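# Lift the latched case, open its latch and lid, hold it level

## Task

Lift the latched case and keep holding it. At the end its latch lever must be turned past the halfway point toward open, its lid must be held wide open, and the case must be level and held high above the table.

## Robot and tools

Robot: two arms, left_arm and right_arm, each ending in a five-finger hand. right_arm has a right hand and left_arm a mirrored left hand. Base positions in the scene frame: left_arm (+0.022, +0.355, +0.038) m and right_arm (+0.023, -0.266, +0.015) m, both turned almost not at all about z. A post stands on the floor behind the arms.

Frames: the scene frame has its origin at table-top height, midway between the nominal bases. +z is up, +x points out over the table, and left_arm is on the +y side. Image left and right do not match these names. Reported end_effector_position (m) and end_effector_quat_wxyz use the scene frame. Pose offsets in commands use the axes of each arm's current Hand target instead.

Hand point: this point sits 0.05 m in front of the palm and 0.15 m out from the wrist face. Its +z runs along the straight fingers and +y out of the palm. On the right hand +x points across the palm away from the thumb; on the left hand +x points toward the thumb. Straight fingers extend 0.06 to 0.07 m past the point, with their centre lines 0.06 m behind it along -y. A bracket on the little-finger side of the wrist sticks out and can strike things.

Row layout, used by execute_actions and move: 28 numbers, each in [-1, 1]. The first 14 are left_arm and the last 14 are right_arm. Each half holds dx, dy, dz, rx, ry, rz, then little, ring, middle, index, thumb_bend, thumb_turn, force_limit, speed. The six pose numbers are an offset from that arm's Hand target at the start of the action or move, along the target's own axes. 1.0 equals 0.6 m or 180 degrees, and rx, ry, rz form one rotation vector. Repeating an offset moves the arm again. All zeros for the pose means no new pose request. Finger targets: +1 is open/straight and -1 is curled closed. For thumb_bend, +1 is straight. For thumb_turn, +1 puts the thumb beside the palm and -1 puts it in front of the palm, facing the fingers. force_limit runs roughly linearly from 0 N at -1 to 10 N at +1 (15 N for the two thumb motors). speed rises linearly from near 0 at -1 to full at +0.48 and stays full up to +1; a full finger stroke takes 0.49 s. The hand numbers are absolute targets and there is no 'unchanged' value. To keep a hand as it is, resend the eight numbers from its last row that was carried out; if none has run yet, send hand_measured plus hand_force_limit and hand_speed.

execute_actions(actions, cameras): actions is a list of actions. Each action is up to 15 rows, one per 1/30 s step, and a short action repeats its last row until step 15. Each row is an offset from the same start pose, not from the row before it. Images come back only for an empty actions list or when cameras names them. cameras takes camera names, ["all"] or [].

move(target, speed, blend, blocking, cameras): drives each hand point in a straight line toward target. target is one 28-number row or a list of up to 15 rows. Every row's offsets count from the Hand targets at the start, not from the previous row. speed is m/s, from 0.002 to 4.3, default 0.25; turn rate is capped at twice that in rad/s. It can be one value or one value per target. blend is in metres, and the default 0 stops at each corner. blocking=false returns after about 0.5 s while the motion carries on. Paths give up after 10 s. The arms do not steer around obstacles or each other, and faster moves strike harder. The result adds a 'move:' line giving the ending (done, off_target, moving, held, fault) and which limits acted (paced = the pose was clipped, held = a check withheld steps).

wait(seconds): 0 to 3600; sends nothing new and lets a running move continue. stop(): brakes the running move. zoom_image(camera, region): camera is cam_high, cam_left_wrist or cam_right_wrist; region is [x0, y0, x1, y1] in pixels, at most 504 per side, taken from the newest image. show_instructions(): shows the reference pages. finished_scene(scene=1): ends the scene for good.

Cameras: cam_high, cam_left_wrist, cam_right_wrist, each 896x504, with calibration supplied.

Result fields: Hand target is the last commanded pose after clipping, and the next offsets count from it. The arm often rests 1 to 5 cm short of its Hand target, usually low, and that alone does not mean contact. The next execute_actions call asks for the target again; if the gap remains, command it as an extra offset. Each step, orientation is clipped to within 40 degrees of the measured orientation. hand_measured, hand_stopped_by (moving, target, force, stalled, fault) and hand_load_n follow the motor order. Load is positive when the finger is pushed open. A load near 0 after a grasp means the grip was lost. Joint torques are raw and noisy.

Gripping: with the thumb turned in front of the palm, the hand holds objects about 0.035 to 0.065 m thick, or handles down to about 0.025 m. For a soft grip, close at speed -0.94 or below. A motor only starts when its target changes by at least 0.002. To squeeze harder, raise force_limit and send a more closed target.

Avoid: dropping the case even a few millimetres, or letting it or any part leave the table. Avoid releasing moving parts, slamming, hitting fixed or heavy objects, and pushing hard. Avoid excessive finger force, hands colliding with each other, and closing one hand on the other's fingers. To end a push, command back past the hand point. Long stretched or loaded holds heat the motors: a MOTOR HOT line warns, and at 100 °C the arm goes limp for 30 to 60 s.

Each tool is called after "Request:" as name(argument=value, ...), one argument or row to a line, values as JSON.

Reference images:

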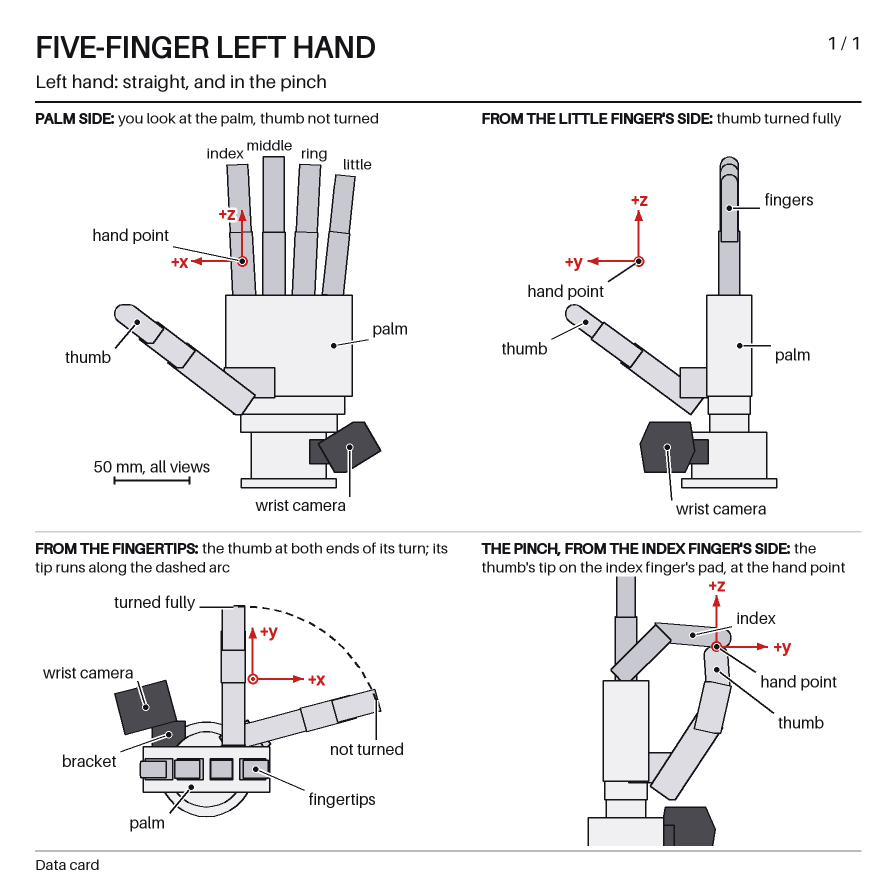

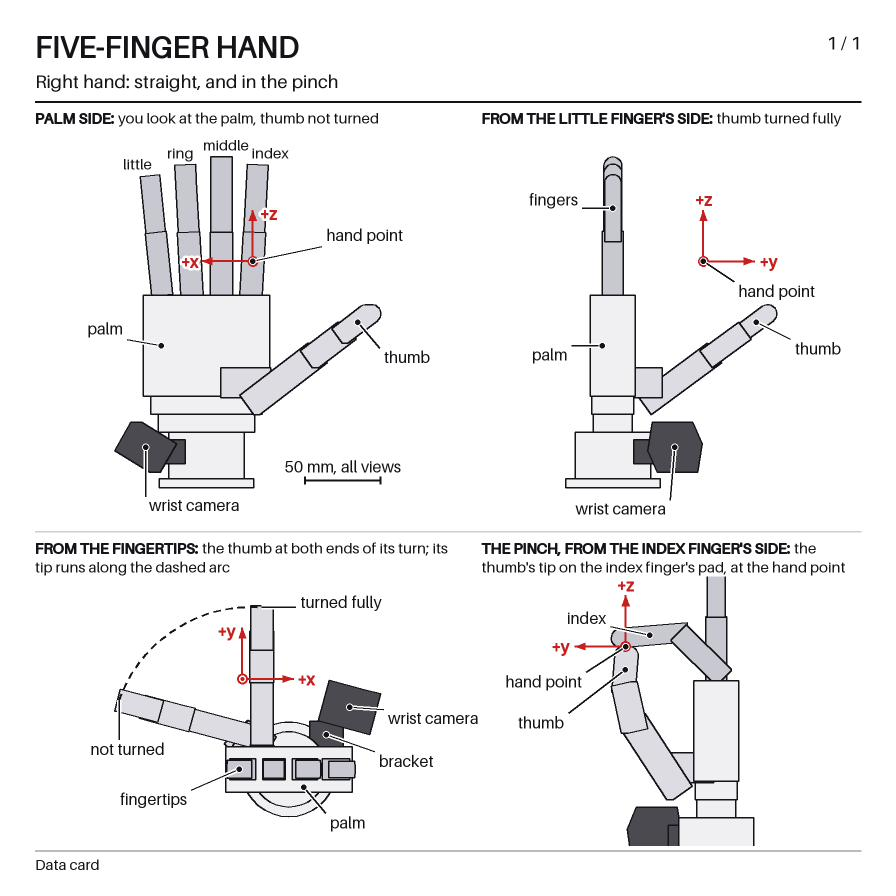

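## Session

Request:
execute_actions(
  actions=[],
)

Scene clock: 0.00 s.
left_arm: end_effector_position=(+0.0545, +0.4992, +0.2377) hand_measured=(+1.000, +1.000, +1.000, +1.000, +1.000, +1.000) hand_load_n=(+0.0, +0.0, +0.0, +0.0, +0.0, +0.0) hand_stopped_by=(target, target, target, target, target, target) hand_force_limit=0.00 hand_speed=-0.80 end_effector_quat_wxyz=(-0.083, +0.978, -0.154, +0.113) | right_arm: end_effector_position=(+0.5685, +0.2395, +0.1708) hand_measured=(+1.000, +1.000, +1.000, +1.000, +1.000, +1.000) hand_load_n=(+0.0, +0.0, +0.0, +0.0, +0.0, +0.0) hand_stopped_by=(target, target, target, target, target, target) hand_force_limit=0.00 hand_speed=-0.80 end_effector_quat_wxyz=(+0.242, +0.766, +0.312, +0.507)
Joint positions: left_arm=[1.713 0.778 0.832 -1.531 0.265 0.446] | right_arm=[1.029 2.131 1.689 -0.251 0.958 -1.807]
Joint velocities: within noise
Joint torques (N m): no reading
Heat: left arm: hottest shoulder 31 °C; right arm: hottest waist 32 °C.
Hand target: left_arm +0.0537, +0.5050, +0.2456; -0.095, +0.977, -0.156, +0.109 | right_arm +0.5715, +0.2444, +0.1834; +0.235, +0.765, +0.304, +0.517

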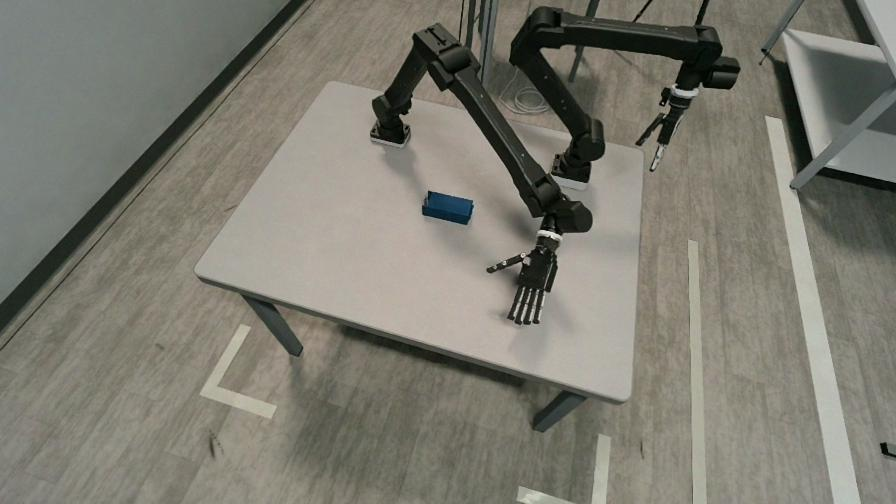

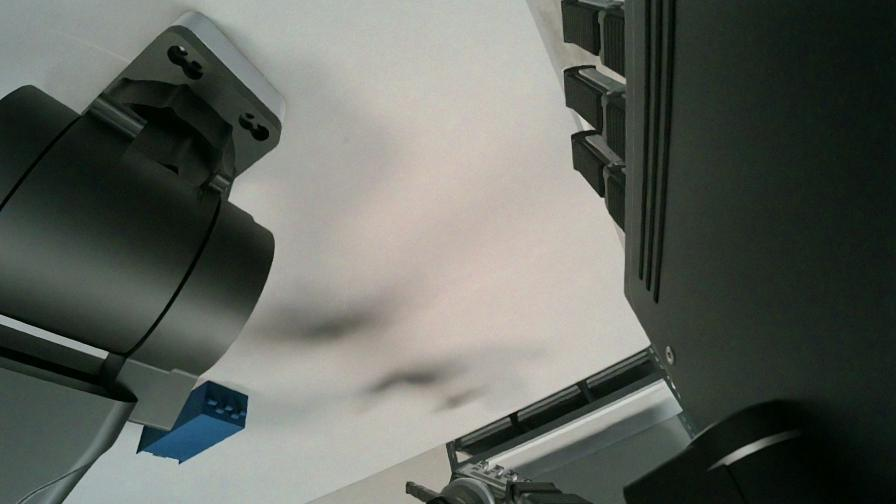

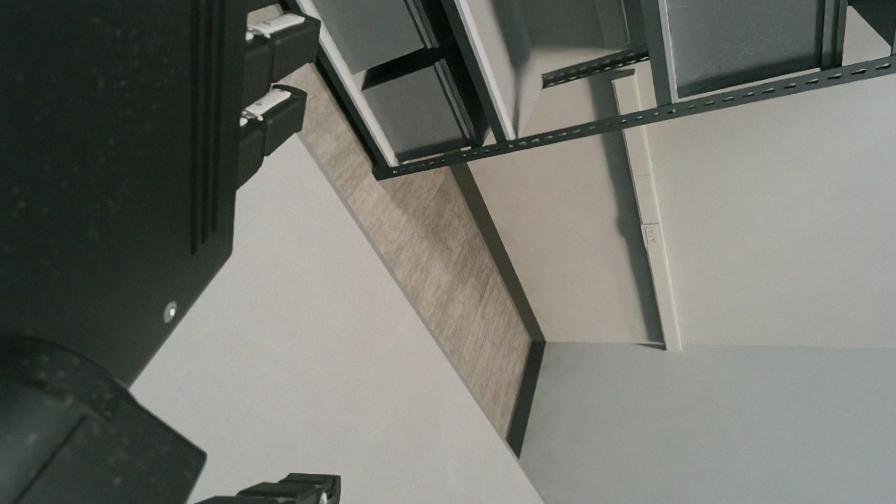

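Request:
zoom_image(
  camera="cam_high",
  region=[398, 170, 498, 240],
)

Request:
zoom_image(
  camera="cam_left_wrist",
  region=[80, 340, 300, 500],
)

Scaled by 5.040 from the camera's image (finer frame: 1280x720).

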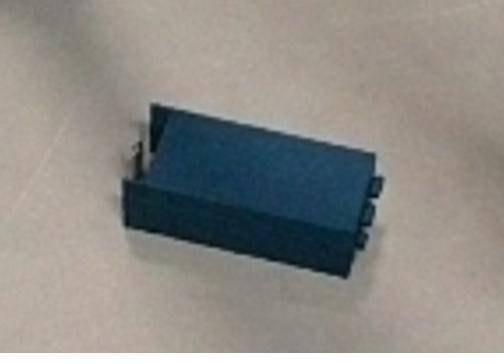

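Scaled by 2.291 from the camera's image (finer frame: 1280x720).

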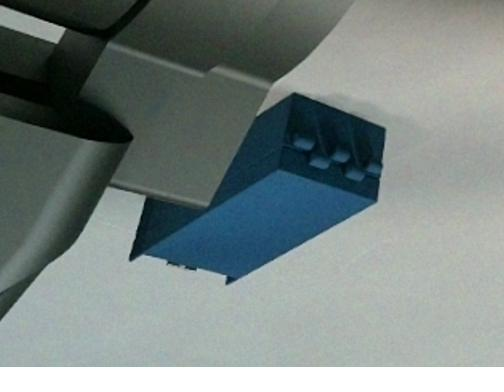

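Request:
move(
  target=[
    [0,0,0,0,0,0,1,1,1,1,1,1,0,-0.8,-0.1418,0.3372,-0.3080,0.1626,-0.3577,0.2103,1,1,1,1,1,1,0,-0.8],
    [0,0,0,0,0,0,1,1,1,1,1,1,0,-0.8,-0.6295,0.3483,-0.3785,-0.0720,-0.5006,0.6768,1,1,1,1,1,1,0,-0.8],
  ],
  blend=[0.08,0],
  speed=0.3,
  cameras=["all"],
)

Scene clock: 114.03 s.
left_arm: end_effector_position=(+0.0545, +0.4992, +0.2377) hand_measured=(+1.000, +1.000, +1.000, +1.000, +1.000, +1.000) hand_load_n=(+0.0, +0.0, +0.0, +0.0, +0.0, +0.0) hand_stopped_by=(target, target, target, target, target, target) hand_force_limit=0.00 hand_speed=-0.80 end_effector_quat_wxyz=(-0.083, +0.978, -0.154, +0.113) | right_arm: end_effector_position=(+0.2948, -0.1599, +0.1564) hand_measured=(+1.000, +1.000, +1.000, +1.000, +1.000, +1.000) hand_load_n=(+0.0, +0.0, +0.0, +0.0, +0.0, +0.0) hand_stopped_by=(target, target, target, target, target, target) hand_force_limit=0.00 hand_speed=-0.80 end_effector_quat_wxyz=(-0.097, +0.705, -0.693, -0.115)
Joint positions: left_arm=[1.713 0.778 0.832 -1.531 0.265 0.446] | right_arm=[0.075 1.278 0.95 -1.253 -0.302 0.045]
Joint torques (N m): left_arm=[-0.09 -0.32 9.09 0.76 0.38 0.02] | right_arm=[-0.91 -6.42 7.75 0.29 -0.33 0.12]
Heat: left arm: hottest elbow 41 °C; right arm: hottest elbow 38 °C.
Hand target: left_arm +0.0537, +0.5050, +0.2456; -0.095, +0.977, -0.156, +0.109 | right_arm +0.2999, -0.1600, +0.1598; -0.107, +0.699, -0.699, -0.107
Off the commanded pose: left_arm 0.010 m, 1 deg | right_arm 0.006 m, 2 deg.
move: done
cam_right_wrist: T_world_to_cam=[[-0.95529, -0.28716, -0.07047, 0.24872], [-0.23566, 0.59549, 0.76802, 0.03701], [-0.17858, 0.75028, -0.63654, 0.38689]] pos_world=[0.31541, -0.24089, 0.23538]

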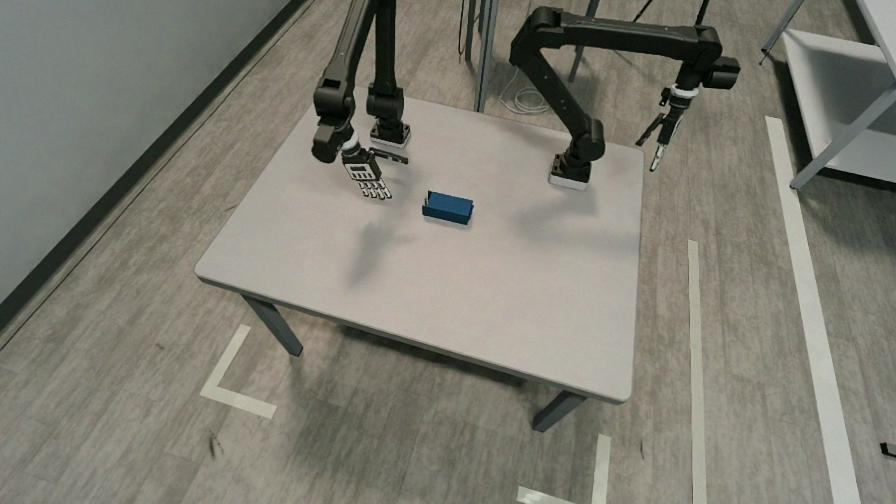

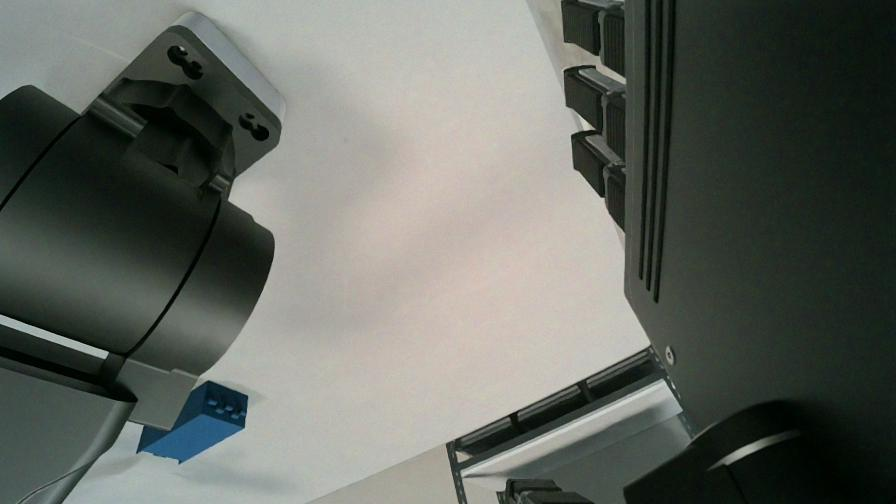

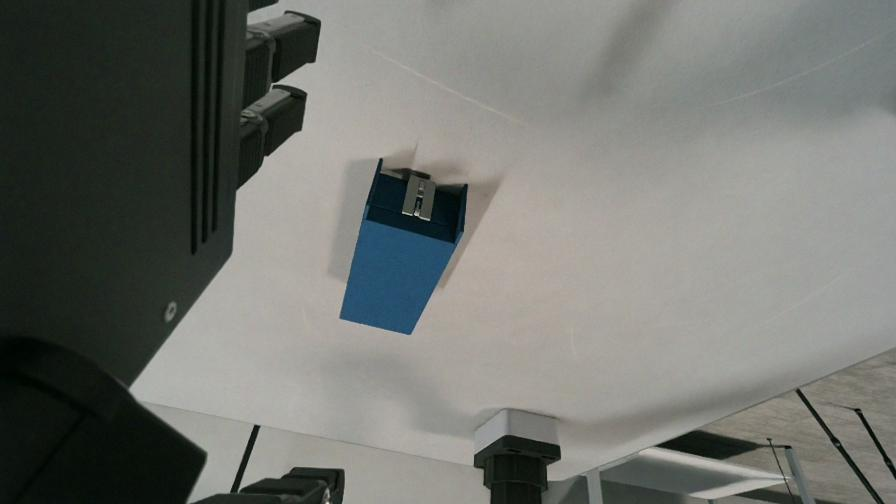

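Request:
zoom_image(
  camera="cam_right_wrist",
  region=[330, 145, 490, 245],
)

Scaled by 3.150 from the camera's image (finer frame: 1280x720).

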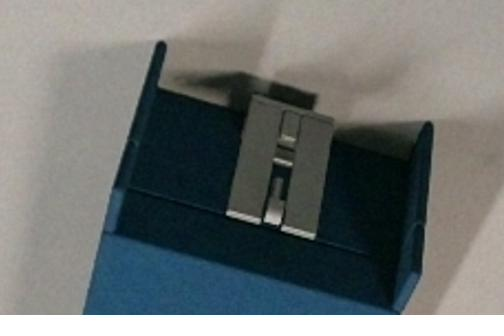

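Request:
move(
  target=[0,0,0,0,0,0,1,1,1,1,1,1,0,-0.8,-0.025,0.015,0.0953,0,-0.041,0,1,1,1,1,1,1,0,-0.8],
  speed=0.15,
  cameras=["cam_right_wrist"],
)

Scene clock: 140.00 s.
left_arm: end_effector_position=(+0.0545, +0.4992, +0.2377) hand_measured=(+1.000, +1.000, +1.000, +1.000, +1.000, +1.000) hand_load_n=(+0.0, +0.0, +0.0, +0.0, +0.0, +0.0) hand_stopped_by=(target, target, target, target, target, target) hand_force_limit=0.00 hand_speed=-0.80 end_effector_quat_wxyz=(-0.083, +0.978, -0.154, +0.113) | right_arm: end_effector_position=(+0.2874, -0.1331, +0.1101) hand_measured=(+1.000, +1.000, +1.000, +1.000, +1.000, +1.000) hand_load_n=(+0.0, +0.0, +0.0, +0.0, +0.0, +0.0) hand_stopped_by=(target, target, target, target, target, target) hand_force_limit=0.00 hand_speed=-0.80 end_effector_quat_wxyz=(-0.149, +0.691, -0.691, -0.153)
Joint positions: left_arm=[1.713 0.778 0.832 -1.531 0.265 0.446] | right_arm=[0.089 1.307 0.81 -1.047 -0.429 0.082]
Joint torques (N m): left_arm=[0.26 -0.26 9.07 0.81 0.4 0.03] | right_arm=[0.56 -4.95 7.36 0.36 -0.47 0.13]
Heat: left arm: hottest elbow 42 °C; right arm: hottest elbow 36 °C.
Hand target: left_arm +0.0537, +0.5050, +0.2456; -0.095, +0.977, -0.156, +0.109 | right_arm +0.2910, -0.1286, +0.1098; -0.152, +0.690, -0.691, -0.152
Off the commanded pose: left_arm 0.010 m, 1 deg | right_arm 0.006 m, 0 deg.
move: done
cam_right_wrist: T_world_to_cam=[[-0.95923, -0.25553, -0.12075, 0.25687], [-0.23739, 0.49663, 0.83487, 0.03475], [-0.15336, 0.8295, -0.53704, 0.32844]] pos_world=[0.30501, -0.22406, 0.17839]

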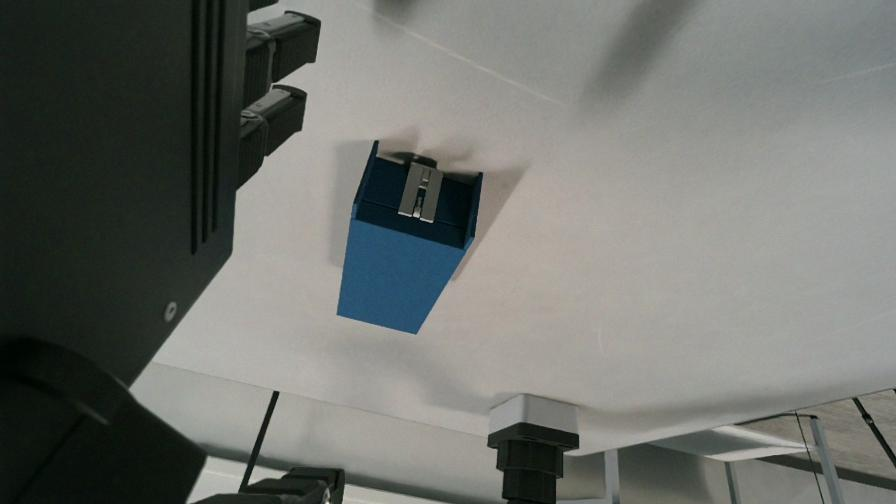

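Request:
zoom_image(
  camera="cam_right_wrist",
  region=[340, 130, 500, 250],
)

Scaled by 3.150 from the camera's image (finer frame: 1280x720).

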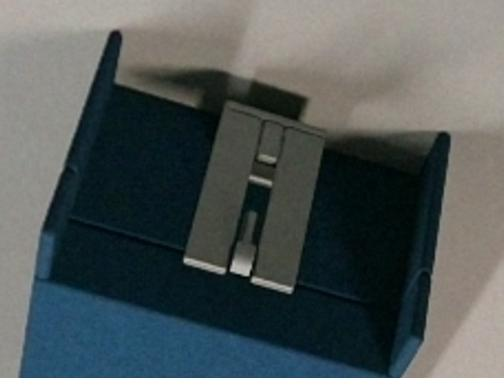

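Request:
move(
  target=[0,0,0,0,0,0,1,1,1,1,1,1,0,-0.8,0.1363,0.0083,-0.075,0,-0.17,0,1,1,1,1,1,1,0,-0.8],
  speed=0.2,
  cameras=["cam_right_wrist"],
)

Request:
zoom_image(
  camera="cam_right_wrist",
  region=[340, 130, 500, 250],
)

Scene clock: 319.27 s.
left_arm: end_effector_position=(+0.0545, +0.4992, +0.2377) hand_measured=(+1.000, +1.000, +1.000, +1.000, +1.000, +1.000) hand_load_n=(+0.0, -0.5, +0.0, +0.0, +0.0, +0.0) hand_stopped_by=(target, target, target, target, target, target) hand_force_limit=0.00 hand_speed=-0.80 end_effector_quat_wxyz=(-0.083, +0.978, -0.154, +0.113) | right_arm: end_effector_position=(+0.2773, -0.2163, +0.1122) hand_measured=(+1.000, +1.000, +1.000, +1.000, +1.000, +1.000) hand_load_n=(+0.0, +0.0, +0.0, +0.0, +0.0, +0.0) hand_stopped_by=(target, target, target, target, target, target) hand_force_limit=0.00 hand_speed=-0.80 end_effector_quat_wxyz=(-0.323, +0.623, -0.629, -0.334)
Joint positions: left_arm=[1.713 0.778 0.832 -1.531 0.265 0.446] | right_arm=[-0.369 1.593 0.836 -1.319 -0.864 -0.609]
Joint torques (N m): left_arm=[0.32 -0.09 9.05 0.85 0.41 0.02] | right_arm=[-0.97 -6.59 7.36 -1.57 -0.7 -0.11]
Heat: left arm: hottest elbow 43 °C; right arm: hottest elbow 34 °C.
Hand target: left_arm +0.0537, +0.5050, +0.2456; -0.095, +0.977, -0.156, +0.109 | right_arm +0.2859, -0.2217, +0.1163; -0.329, +0.626, -0.626, -0.329
Off the commanded pose: left_arm 0.010 m, 1 deg | right_arm 0.011 m, 1 deg.
move: off_target (right_arm)
cam_right_wrist: T_world_to_cam=[[-0.96288, -0.15204, -0.22304, 0.26103], [-0.22596, 0.002, 0.97413, -0.05381], [-0.14766, 0.98837, -0.03628, 0.37346]] pos_world=[0.29433, -0.32932, 0.12419]

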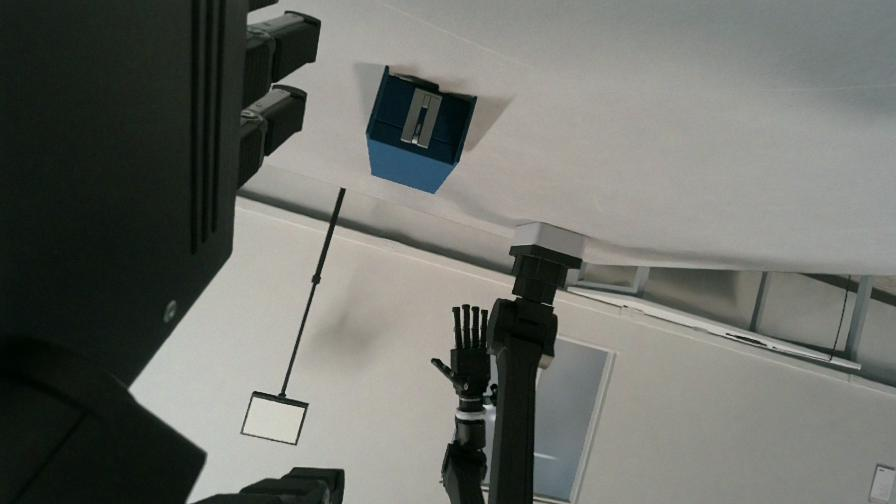

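Scaled by 3.150 from the camera's image (finer frame: 1280x720).

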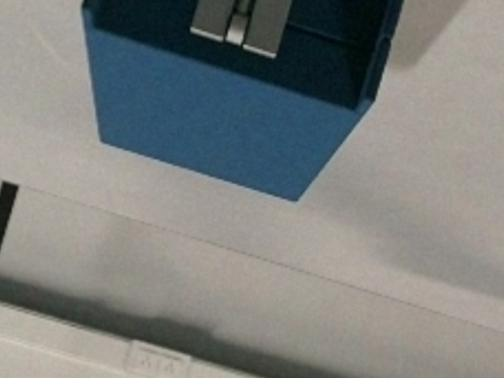

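Request:
zoom_image(
  camera="cam_right_wrist",
  region=[355, 50, 495, 160],
)

Scaled by 3.600 from the camera's image (finer frame: 1280x720).

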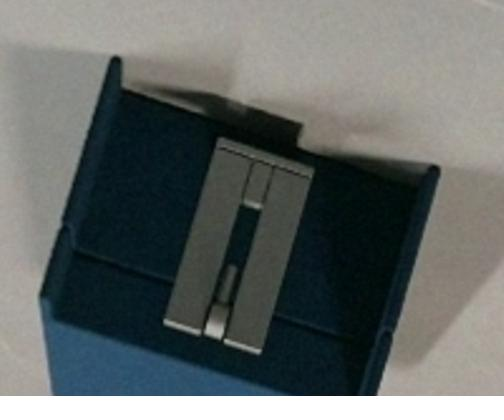

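Request:
move(
  target=[0,0,0,0,0,0,1,1,1,1,1,1,0,-0.8,-0.1755,0.0083,0.1987,0,0.308,0,1,1,1,1,1,1,0,-0.8],
  speed=0.25,
  cameras=["cam_right_wrist"],
)

Scene clock: 351.93 s.
left_arm: end_effector_position=(+0.0545, +0.4992, +0.2377) hand_measured=(+1.000, +1.000, +1.000, +1.000, +1.000, +1.000) hand_load_n=(+0.0, +0.0, +0.0, +0.0, +0.0, -0.5) hand_stopped_by=(target, target, target, target, target, target) hand_force_limit=0.00 hand_speed=-0.80 end_effector_quat_wxyz=(-0.083, +0.978, -0.154, +0.113) | right_arm: end_effector_position=(+0.2700, -0.0718, +0.1243) hand_measured=(+1.000, +1.000, +1.000, +1.000, +1.000, +1.000) hand_load_n=(+0.0, +0.0, +0.0, +0.0, +0.0, +0.0) hand_stopped_by=(target, target, target, target, target, target) hand_force_limit=0.00 hand_speed=-0.80 end_effector_quat_wxyz=(+0.010, +0.710, -0.704, -0.004)
Joint positions: left_arm=[1.713 0.778 0.832 -1.531 0.265 0.446] | right_arm=[0.504 1.331 0.96 -1.22 -0.002 0.482]
Joint torques (N m): left_arm=[-0.03 -0.32 8.99 0.88 0.38 0.03] | right_arm=[0.03 -5.6 10.69 -0.65 0.1 0.17]
Heat: left arm: hottest elbow 44 °C; right arm: hottest elbow 36 °C.
Hand target: left_arm +0.0537, +0.5050, +0.2456; -0.095, +0.977, -0.156, +0.109 | right_arm +0.2811, -0.0638, +0.1352; +0.000, +0.707, -0.707, +0.000
Off the commanded pose: left_arm 0.010 m, 1 deg | right_arm 0.018 m, 1 deg.
move: off_target (right_arm)
cam_right_wrist: T_world_to_cam=[[-0.95611, -0.2928, 0.01085, 0.2377], [-0.23921, 0.80142, 0.54818, 0.04632], [-0.1692, 0.52153, -0.83629, 0.30179]] pos_world=[0.28941, -0.12492, 0.22442]

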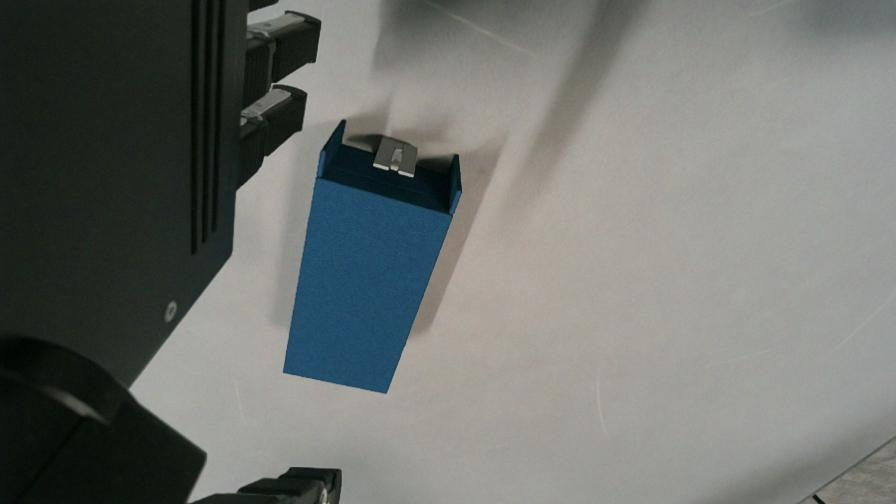

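Request:
zoom_image(
  camera="cam_right_wrist",
  region=[305, 110, 475, 220],
)

Scaled by 2.965 from the camera's image (finer frame: 1280x720).

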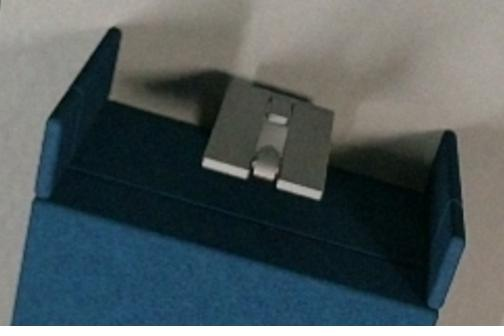

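Request:
move(
  target=[
    [0.4453,0.0377,0.0342,0.1185,0.1457,0.3695,1,1,1,1,1,-1,0,-0.3,0.393,0.018,-0.192,0,0,0,1,1,1,1,1,1,0,-0.8],
    [0.571,0.5208,-0.0178,0.1185,0.1457,0.3695,1,1,1,1,1,-1,0,-0.3,0.393,0.018,-0.192,0,0,0,1,1,1,1,1,1,0,-0.8],
  ],
  blend=[0.08,0],
  speed=0.3,
  cameras=["cam_high","cam_left_wrist"],
)

Scene clock: 432.53 s.
left_arm: end_effector_position=(+0.2721, +0.1134, +0.2258) hand_measured=(+1.000, +1.000, +1.000, +1.000, +1.000, -1.000) hand_load_n=(+0.0, +0.5, +0.0, +0.0, +0.0, +0.0) hand_stopped_by=(target, target, target, target, target, target) hand_force_limit=0.00 hand_speed=-0.30 end_effector_quat_wxyz=(-0.274, +0.650, -0.664, +0.250) | right_arm: end_effector_position=(+0.2622, -0.2945, +0.2364) hand_measured=(+1.000, +1.000, +1.000, +1.000, +1.000, +1.000) hand_load_n=(+0.0, +0.0, +0.0, +0.0, +0.0, +0.0) hand_stopped_by=(target, target, target, target, target, target) hand_force_limit=0.00 hand_speed=-0.80 end_effector_quat_wxyz=(+0.010, +0.706, -0.708, -0.011)
Joint positions: left_arm=[-0.937 0.945 0.837 -0.97 -0.603 -0.756] | right_arm=[-0.179 1.155 1.11 -1.555 0.003 -0.188]
Joint torques (N m): left_arm=[-0.26 -2.73 11.9 1.17 -0.52 -0.06] | right_arm=[-1.26 -4.25 11.4 -0.68 -0.07 -0.11]
Heat: left arm: hottest elbow 44 °C; right arm: hottest elbow 40 °C.
Hand target: left_arm +0.2802, +0.1002, +0.2502; -0.270, +0.653, -0.653, +0.271 | right_arm +0.2700, -0.2995, +0.2506; +0.000, +0.707, -0.707, +0.000
Off the commanded pose: left_arm 0.029 m, 3 deg | right_arm 0.017 m, 2 deg.
move: off_target (left_arm, right_arm)
cam_left_wrist: T_world_to_cam=[[0.70549, -0.22885, 0.67075, -0.32558], [-0.50402, -0.82737, 0.24784, 0.1719], [0.49824, -0.51293, -0.69905, 0.19325]] pos_world=[0.22005, 0.16684, 0.31087]

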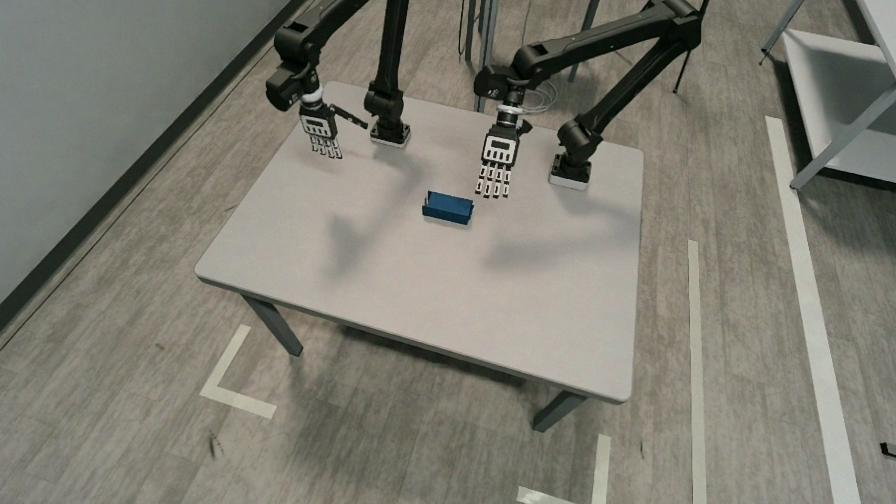

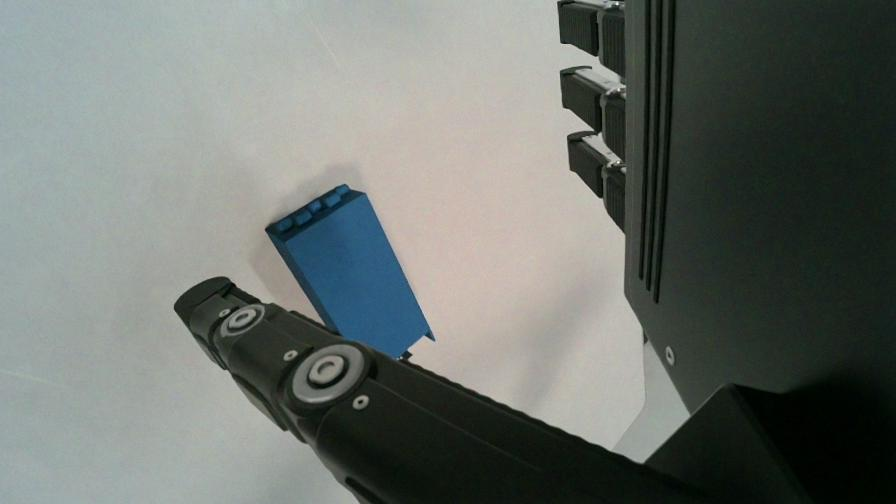

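Request:
move(
  target=[0.2288,0.0507,0.1757,0,0,0,1,1,1,1,1,-1,0,-0.3,0,0,0,0,0,0,1,1,1,1,1,1,0,-0.8],
  speed=0.2,
  cameras=["cam_high","cam_left_wrist"],
)

Scene clock: 449.33 s.
left_arm: end_effector_position=(+0.3219, -0.0146, +0.1312) hand_measured=(+1.000, +1.000, +1.000, +1.000, +1.000, -1.000) hand_load_n=(+0.0, +0.0, +0.0, +0.0, +0.0, +0.0) hand_stopped_by=(target, target, target, target, target, target) hand_force_limit=0.00 hand_speed=-0.30 end_effector_quat_wxyz=(-0.278, +0.648, -0.667, +0.240) | right_arm: end_effector_position=(+0.2622, -0.2945, +0.2364) hand_measured=(+1.000, +1.000, +1.000, +1.000, +1.000, +1.000) hand_load_n=(+0.0, +0.0, -0.5, +0.0, +0.0, +0.0) hand_stopped_by=(target, target, target, target, target, target) hand_force_limit=0.00 hand_speed=-0.80 end_effector_quat_wxyz=(+0.010, +0.706, -0.708, -0.011)
Joint positions: left_arm=[-1.028 1.43 0.97 -0.697 -0.648 -0.856] | right_arm=[-0.179 1.155 1.11 -1.555 0.003 -0.188]
Joint torques (N m): left_arm=[-0.44 -8.47 10.4 1.78 -0.57 -0.09] | right_arm=[-1.49 -4.19 11.36 -0.69 -0.07 -0.12]
Heat: left arm: hottest elbow 47 °C; right arm: hottest elbow 40 °C.
Hand target: left_arm +0.3331, -0.0372, +0.1543; -0.270, +0.653, -0.653, +0.271 | right_arm +0.2700, -0.2995, +0.2506; +0.000, +0.707, -0.707, +0.000
Off the commanded pose: left_arm 0.034 m, 4 deg | right_arm 0.017 m, 2 deg.
move: off_target (left_arm)
cam_left_wrist: T_world_to_cam=[[0.7112, -0.24155, 0.66019, -0.32728], [-0.50112, -0.83283, 0.23512, 0.11514], [0.49303, -0.49805, -0.71335, 0.04038]] pos_world=[0.27055, 0.03695, 0.2178]

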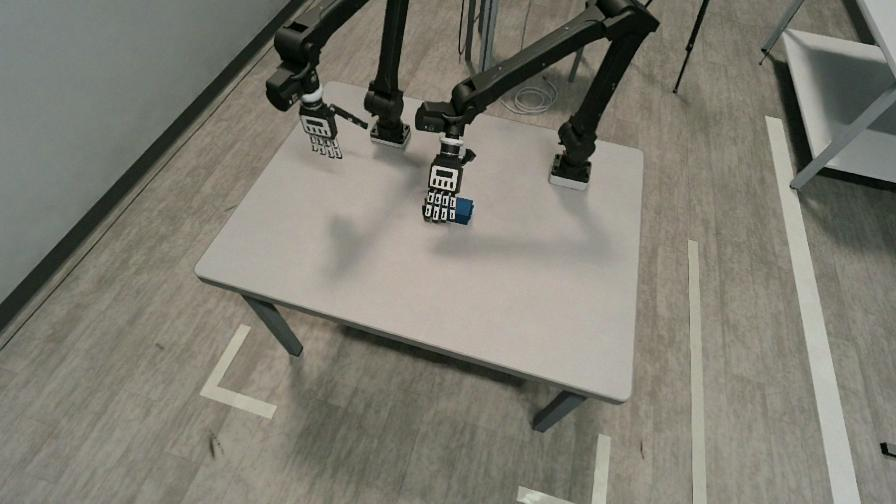

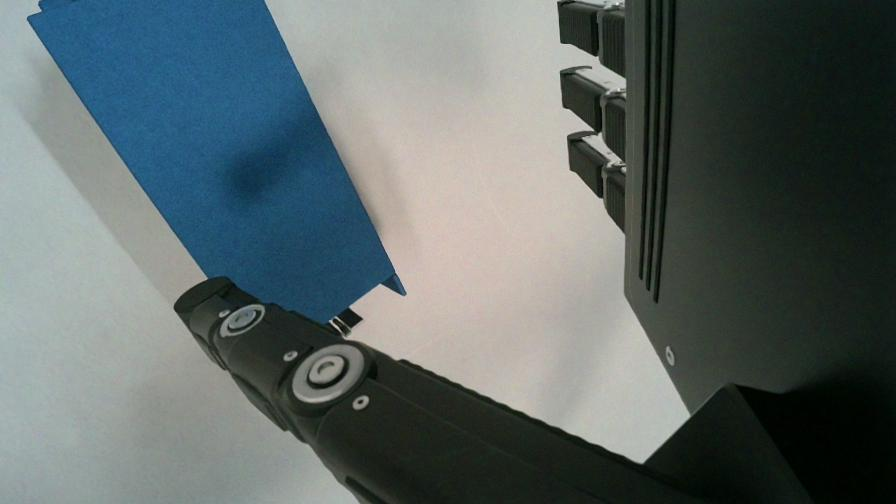

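Request:
zoom_image(
  camera="cam_left_wrist",
  region=[170, 230, 430, 370],
)

Request:
zoom_image(
  camera="cam_high",
  region=[398, 130, 498, 240],
)

Scaled by 1.938 from the camera's image (finer frame: 1280x720).

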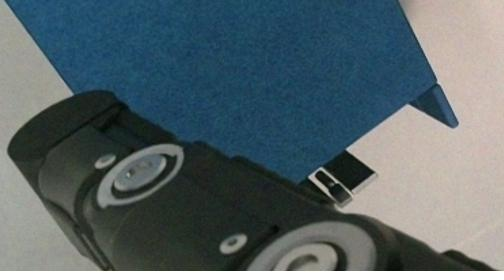

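Scaled by 4.582 from the camera's image (finer frame: 1280x720).

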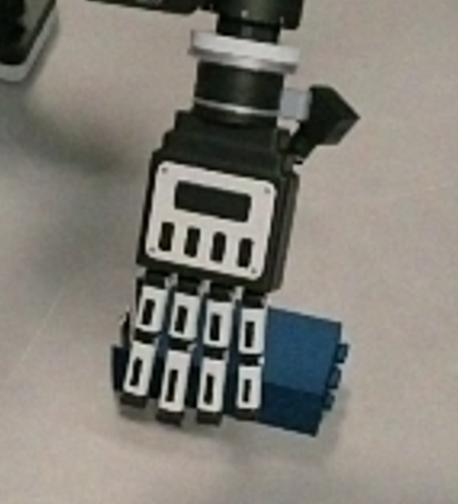

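Request:
move(
  target=[0,0.0542,0.0306,0,-0.0023,-0.0291,1,1,1,1,1,-1,0,-0.3,0,0,0,0,0,0,1,1,1,1,1,1,0,-0.8],
  speed=0.12,
  cameras=["cam_high","cam_left_wrist"],
)

Request:
zoom_image(
  camera="cam_high",
  region=[398, 130, 498, 240],
)

Scene clock: 498.07 s.
left_arm: end_effector_position=(+0.3239, -0.0329, +0.1199) hand_measured=(+1.000, +1.000, +1.000, +1.000, +1.000, -1.000) hand_load_n=(+0.0, -0.5, +0.0, +0.0, +0.0, +0.0) hand_stopped_by=(target, target, target, target, target, target) hand_force_limit=0.00 hand_speed=-0.30 end_effector_quat_wxyz=(-0.262, +0.682, -0.625, +0.275) | right_arm: end_effector_position=(+0.2622, -0.2945, +0.2364) hand_measured=(+1.000, +1.000, +1.000, +1.000, +1.000, +1.000) hand_load_n=(+0.0, +0.0, +0.0, +0.0, +0.0, +0.0) hand_stopped_by=(target, target, target, target, target, target) hand_force_limit=0.00 hand_speed=-0.80 end_effector_quat_wxyz=(+0.010, +0.706, -0.708, -0.011)
Joint positions: left_arm=[-1.047 1.454 0.941 -0.609 -0.661 -0.975] | right_arm=[-0.179 1.155 1.11 -1.555 0.003 -0.188]
Joint torques (N m): left_arm=[-0.85 -8.12 6.39 1.77 -0.59 -0.07] | right_arm=[-1.32 -4.31 11.4 -0.66 -0.07 -0.12]
Heat: left arm: hottest elbow 45 °C; right arm: hottest elbow 40 °C.
Hand target: left_arm +0.3232, -0.0372, +0.1184; -0.260, +0.684, -0.622, +0.281 | right_arm +0.2700, -0.2995, +0.2506; +0.000, +0.707, -0.707, +0.000
Off the commanded pose: left_arm 0.005 m, 1 deg | right_arm 0.017 m, 2 deg.
move: done
cam_left_wrist: T_world_to_cam=[[0.70243, -0.11793, 0.70191, -0.32376], [-0.44939, -0.83824, 0.30889, 0.07778], [0.55194, -0.5324, -0.6418, -0.00658]] pos_world=[0.26601, 0.02351, 0.199]

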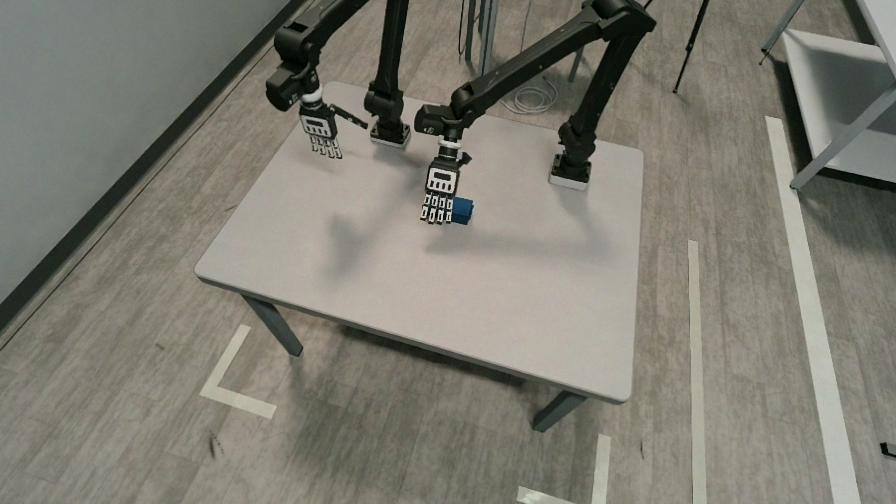

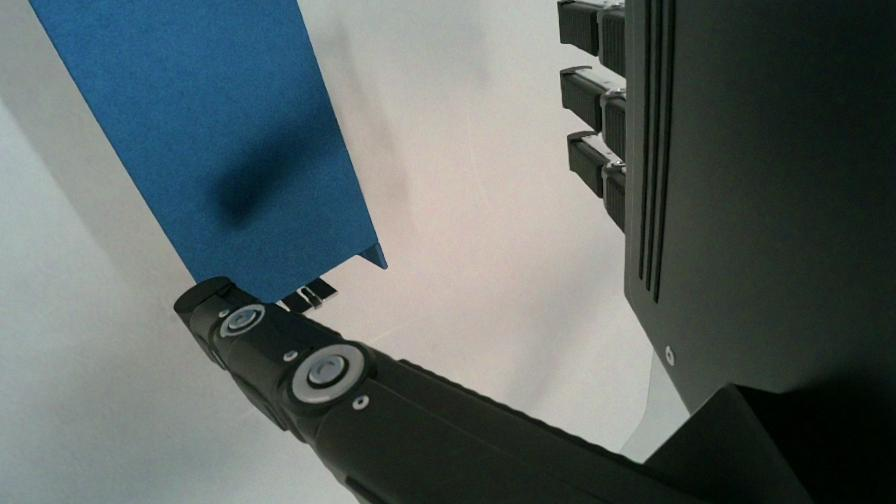

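Scaled by 4.582 from the camera's image (finer frame: 1280x720).

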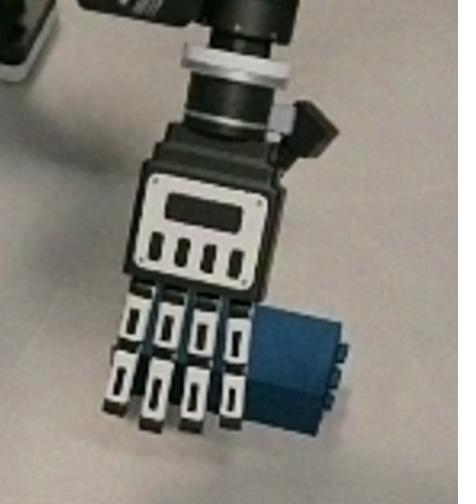

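Request:
move(
  target=[-0.005,0.0565,0.0283,0,0,0,1,1,1,1,1,-1,0,-0.3,0,0,0,0,0,0,1,1,1,1,1,1,0,-0.8],
  speed=0.1,
  cameras=["cam_high","cam_left_wrist"],
)

Request:
zoom_image(
  camera="cam_high",
  region=[398, 130, 498, 240],
)

Scene clock: 518.00 s.
left_arm: end_effector_position=(+0.3118, -0.0328, +0.0825) hand_measured=(+1.000, +1.000, +1.000, +1.000, +1.000, -1.000) hand_load_n=(+0.0, +0.0, +0.0, +0.0, +0.0, +0.0) hand_stopped_by=(target, target, target, target, target, target) hand_force_limit=0.00 hand_speed=-0.30 end_effector_quat_wxyz=(-0.263, +0.682, -0.625, +0.274) | right_arm: end_effector_position=(+0.2622, -0.2945, +0.2364) hand_measured=(+1.000, +1.000, +1.000, +1.000, +1.000, +1.000) hand_load_n=(+0.0, +0.0, +0.0, +0.0, +0.0, +0.0) hand_stopped_by=(target, target, target, target, target, target) hand_force_limit=0.00 hand_speed=-0.80 end_effector_quat_wxyz=(+0.010, +0.706, -0.708, -0.011)
Joint positions: left_arm=[-1.073 1.501 0.88 -0.522 -0.673 -1.005] | right_arm=[-0.179 1.155 1.11 -1.555 0.003 -0.188]
Joint torques (N m): left_arm=[-0.38 -8.23 6.08 1.73 -0.59 -0.07] | right_arm=[-1.44 -4.25 11.36 -0.69 -0.08 -0.11]
Heat: left arm: hottest elbow 43 °C; right arm: hottest elbow 41 °C.
Hand target: left_arm +0.3111, -0.0372, +0.0823; -0.260, +0.684, -0.622, +0.281 | right_arm +0.2700, -0.2995, +0.2506; +0.000, +0.707, -0.707, +0.000
Off the commanded pose: left_arm 0.004 m, 1 deg | right_arm 0.017 m, 2 deg.
move: done
cam_left_wrist: T_world_to_cam=[[0.70321, -0.11947, 0.70087, -0.28922], [-0.44875, -0.8392, 0.3072, 0.08393], [0.55146, -0.53054, -0.64375, -0.0235]] pos_world=[0.25401, 0.02341, 0.1618]

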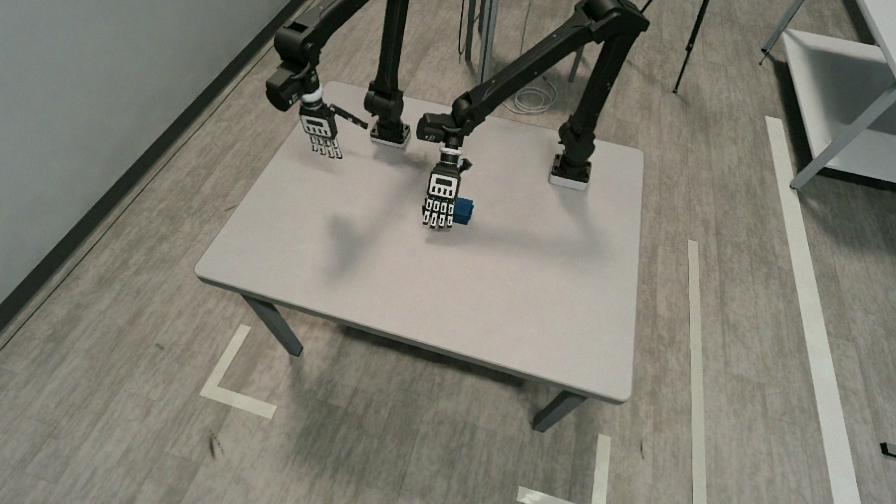

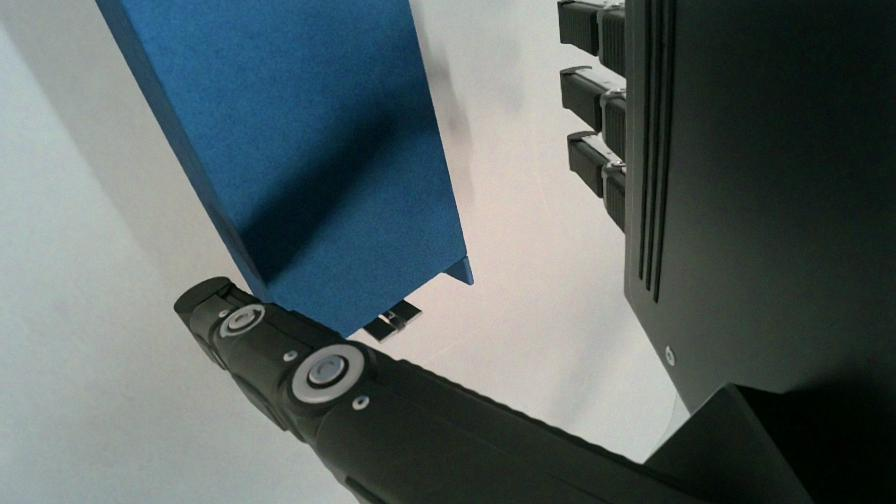

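Scaled by 4.582 from the camera's image (finer frame: 1280x720).

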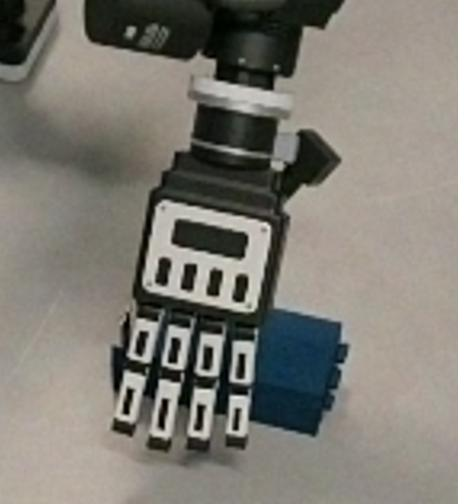

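Request:
zoom_image(
  camera="cam_left_wrist",
  region=[320, 230, 500, 360],
)

Scaled by 2.800 from the camera's image (finer frame: 1280x720).

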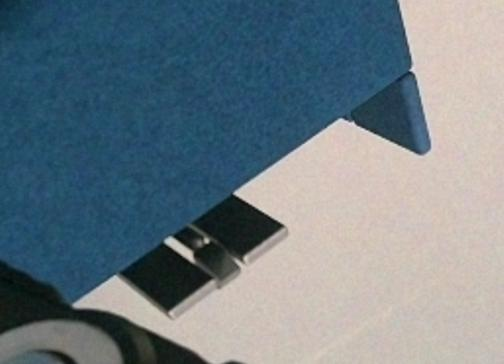

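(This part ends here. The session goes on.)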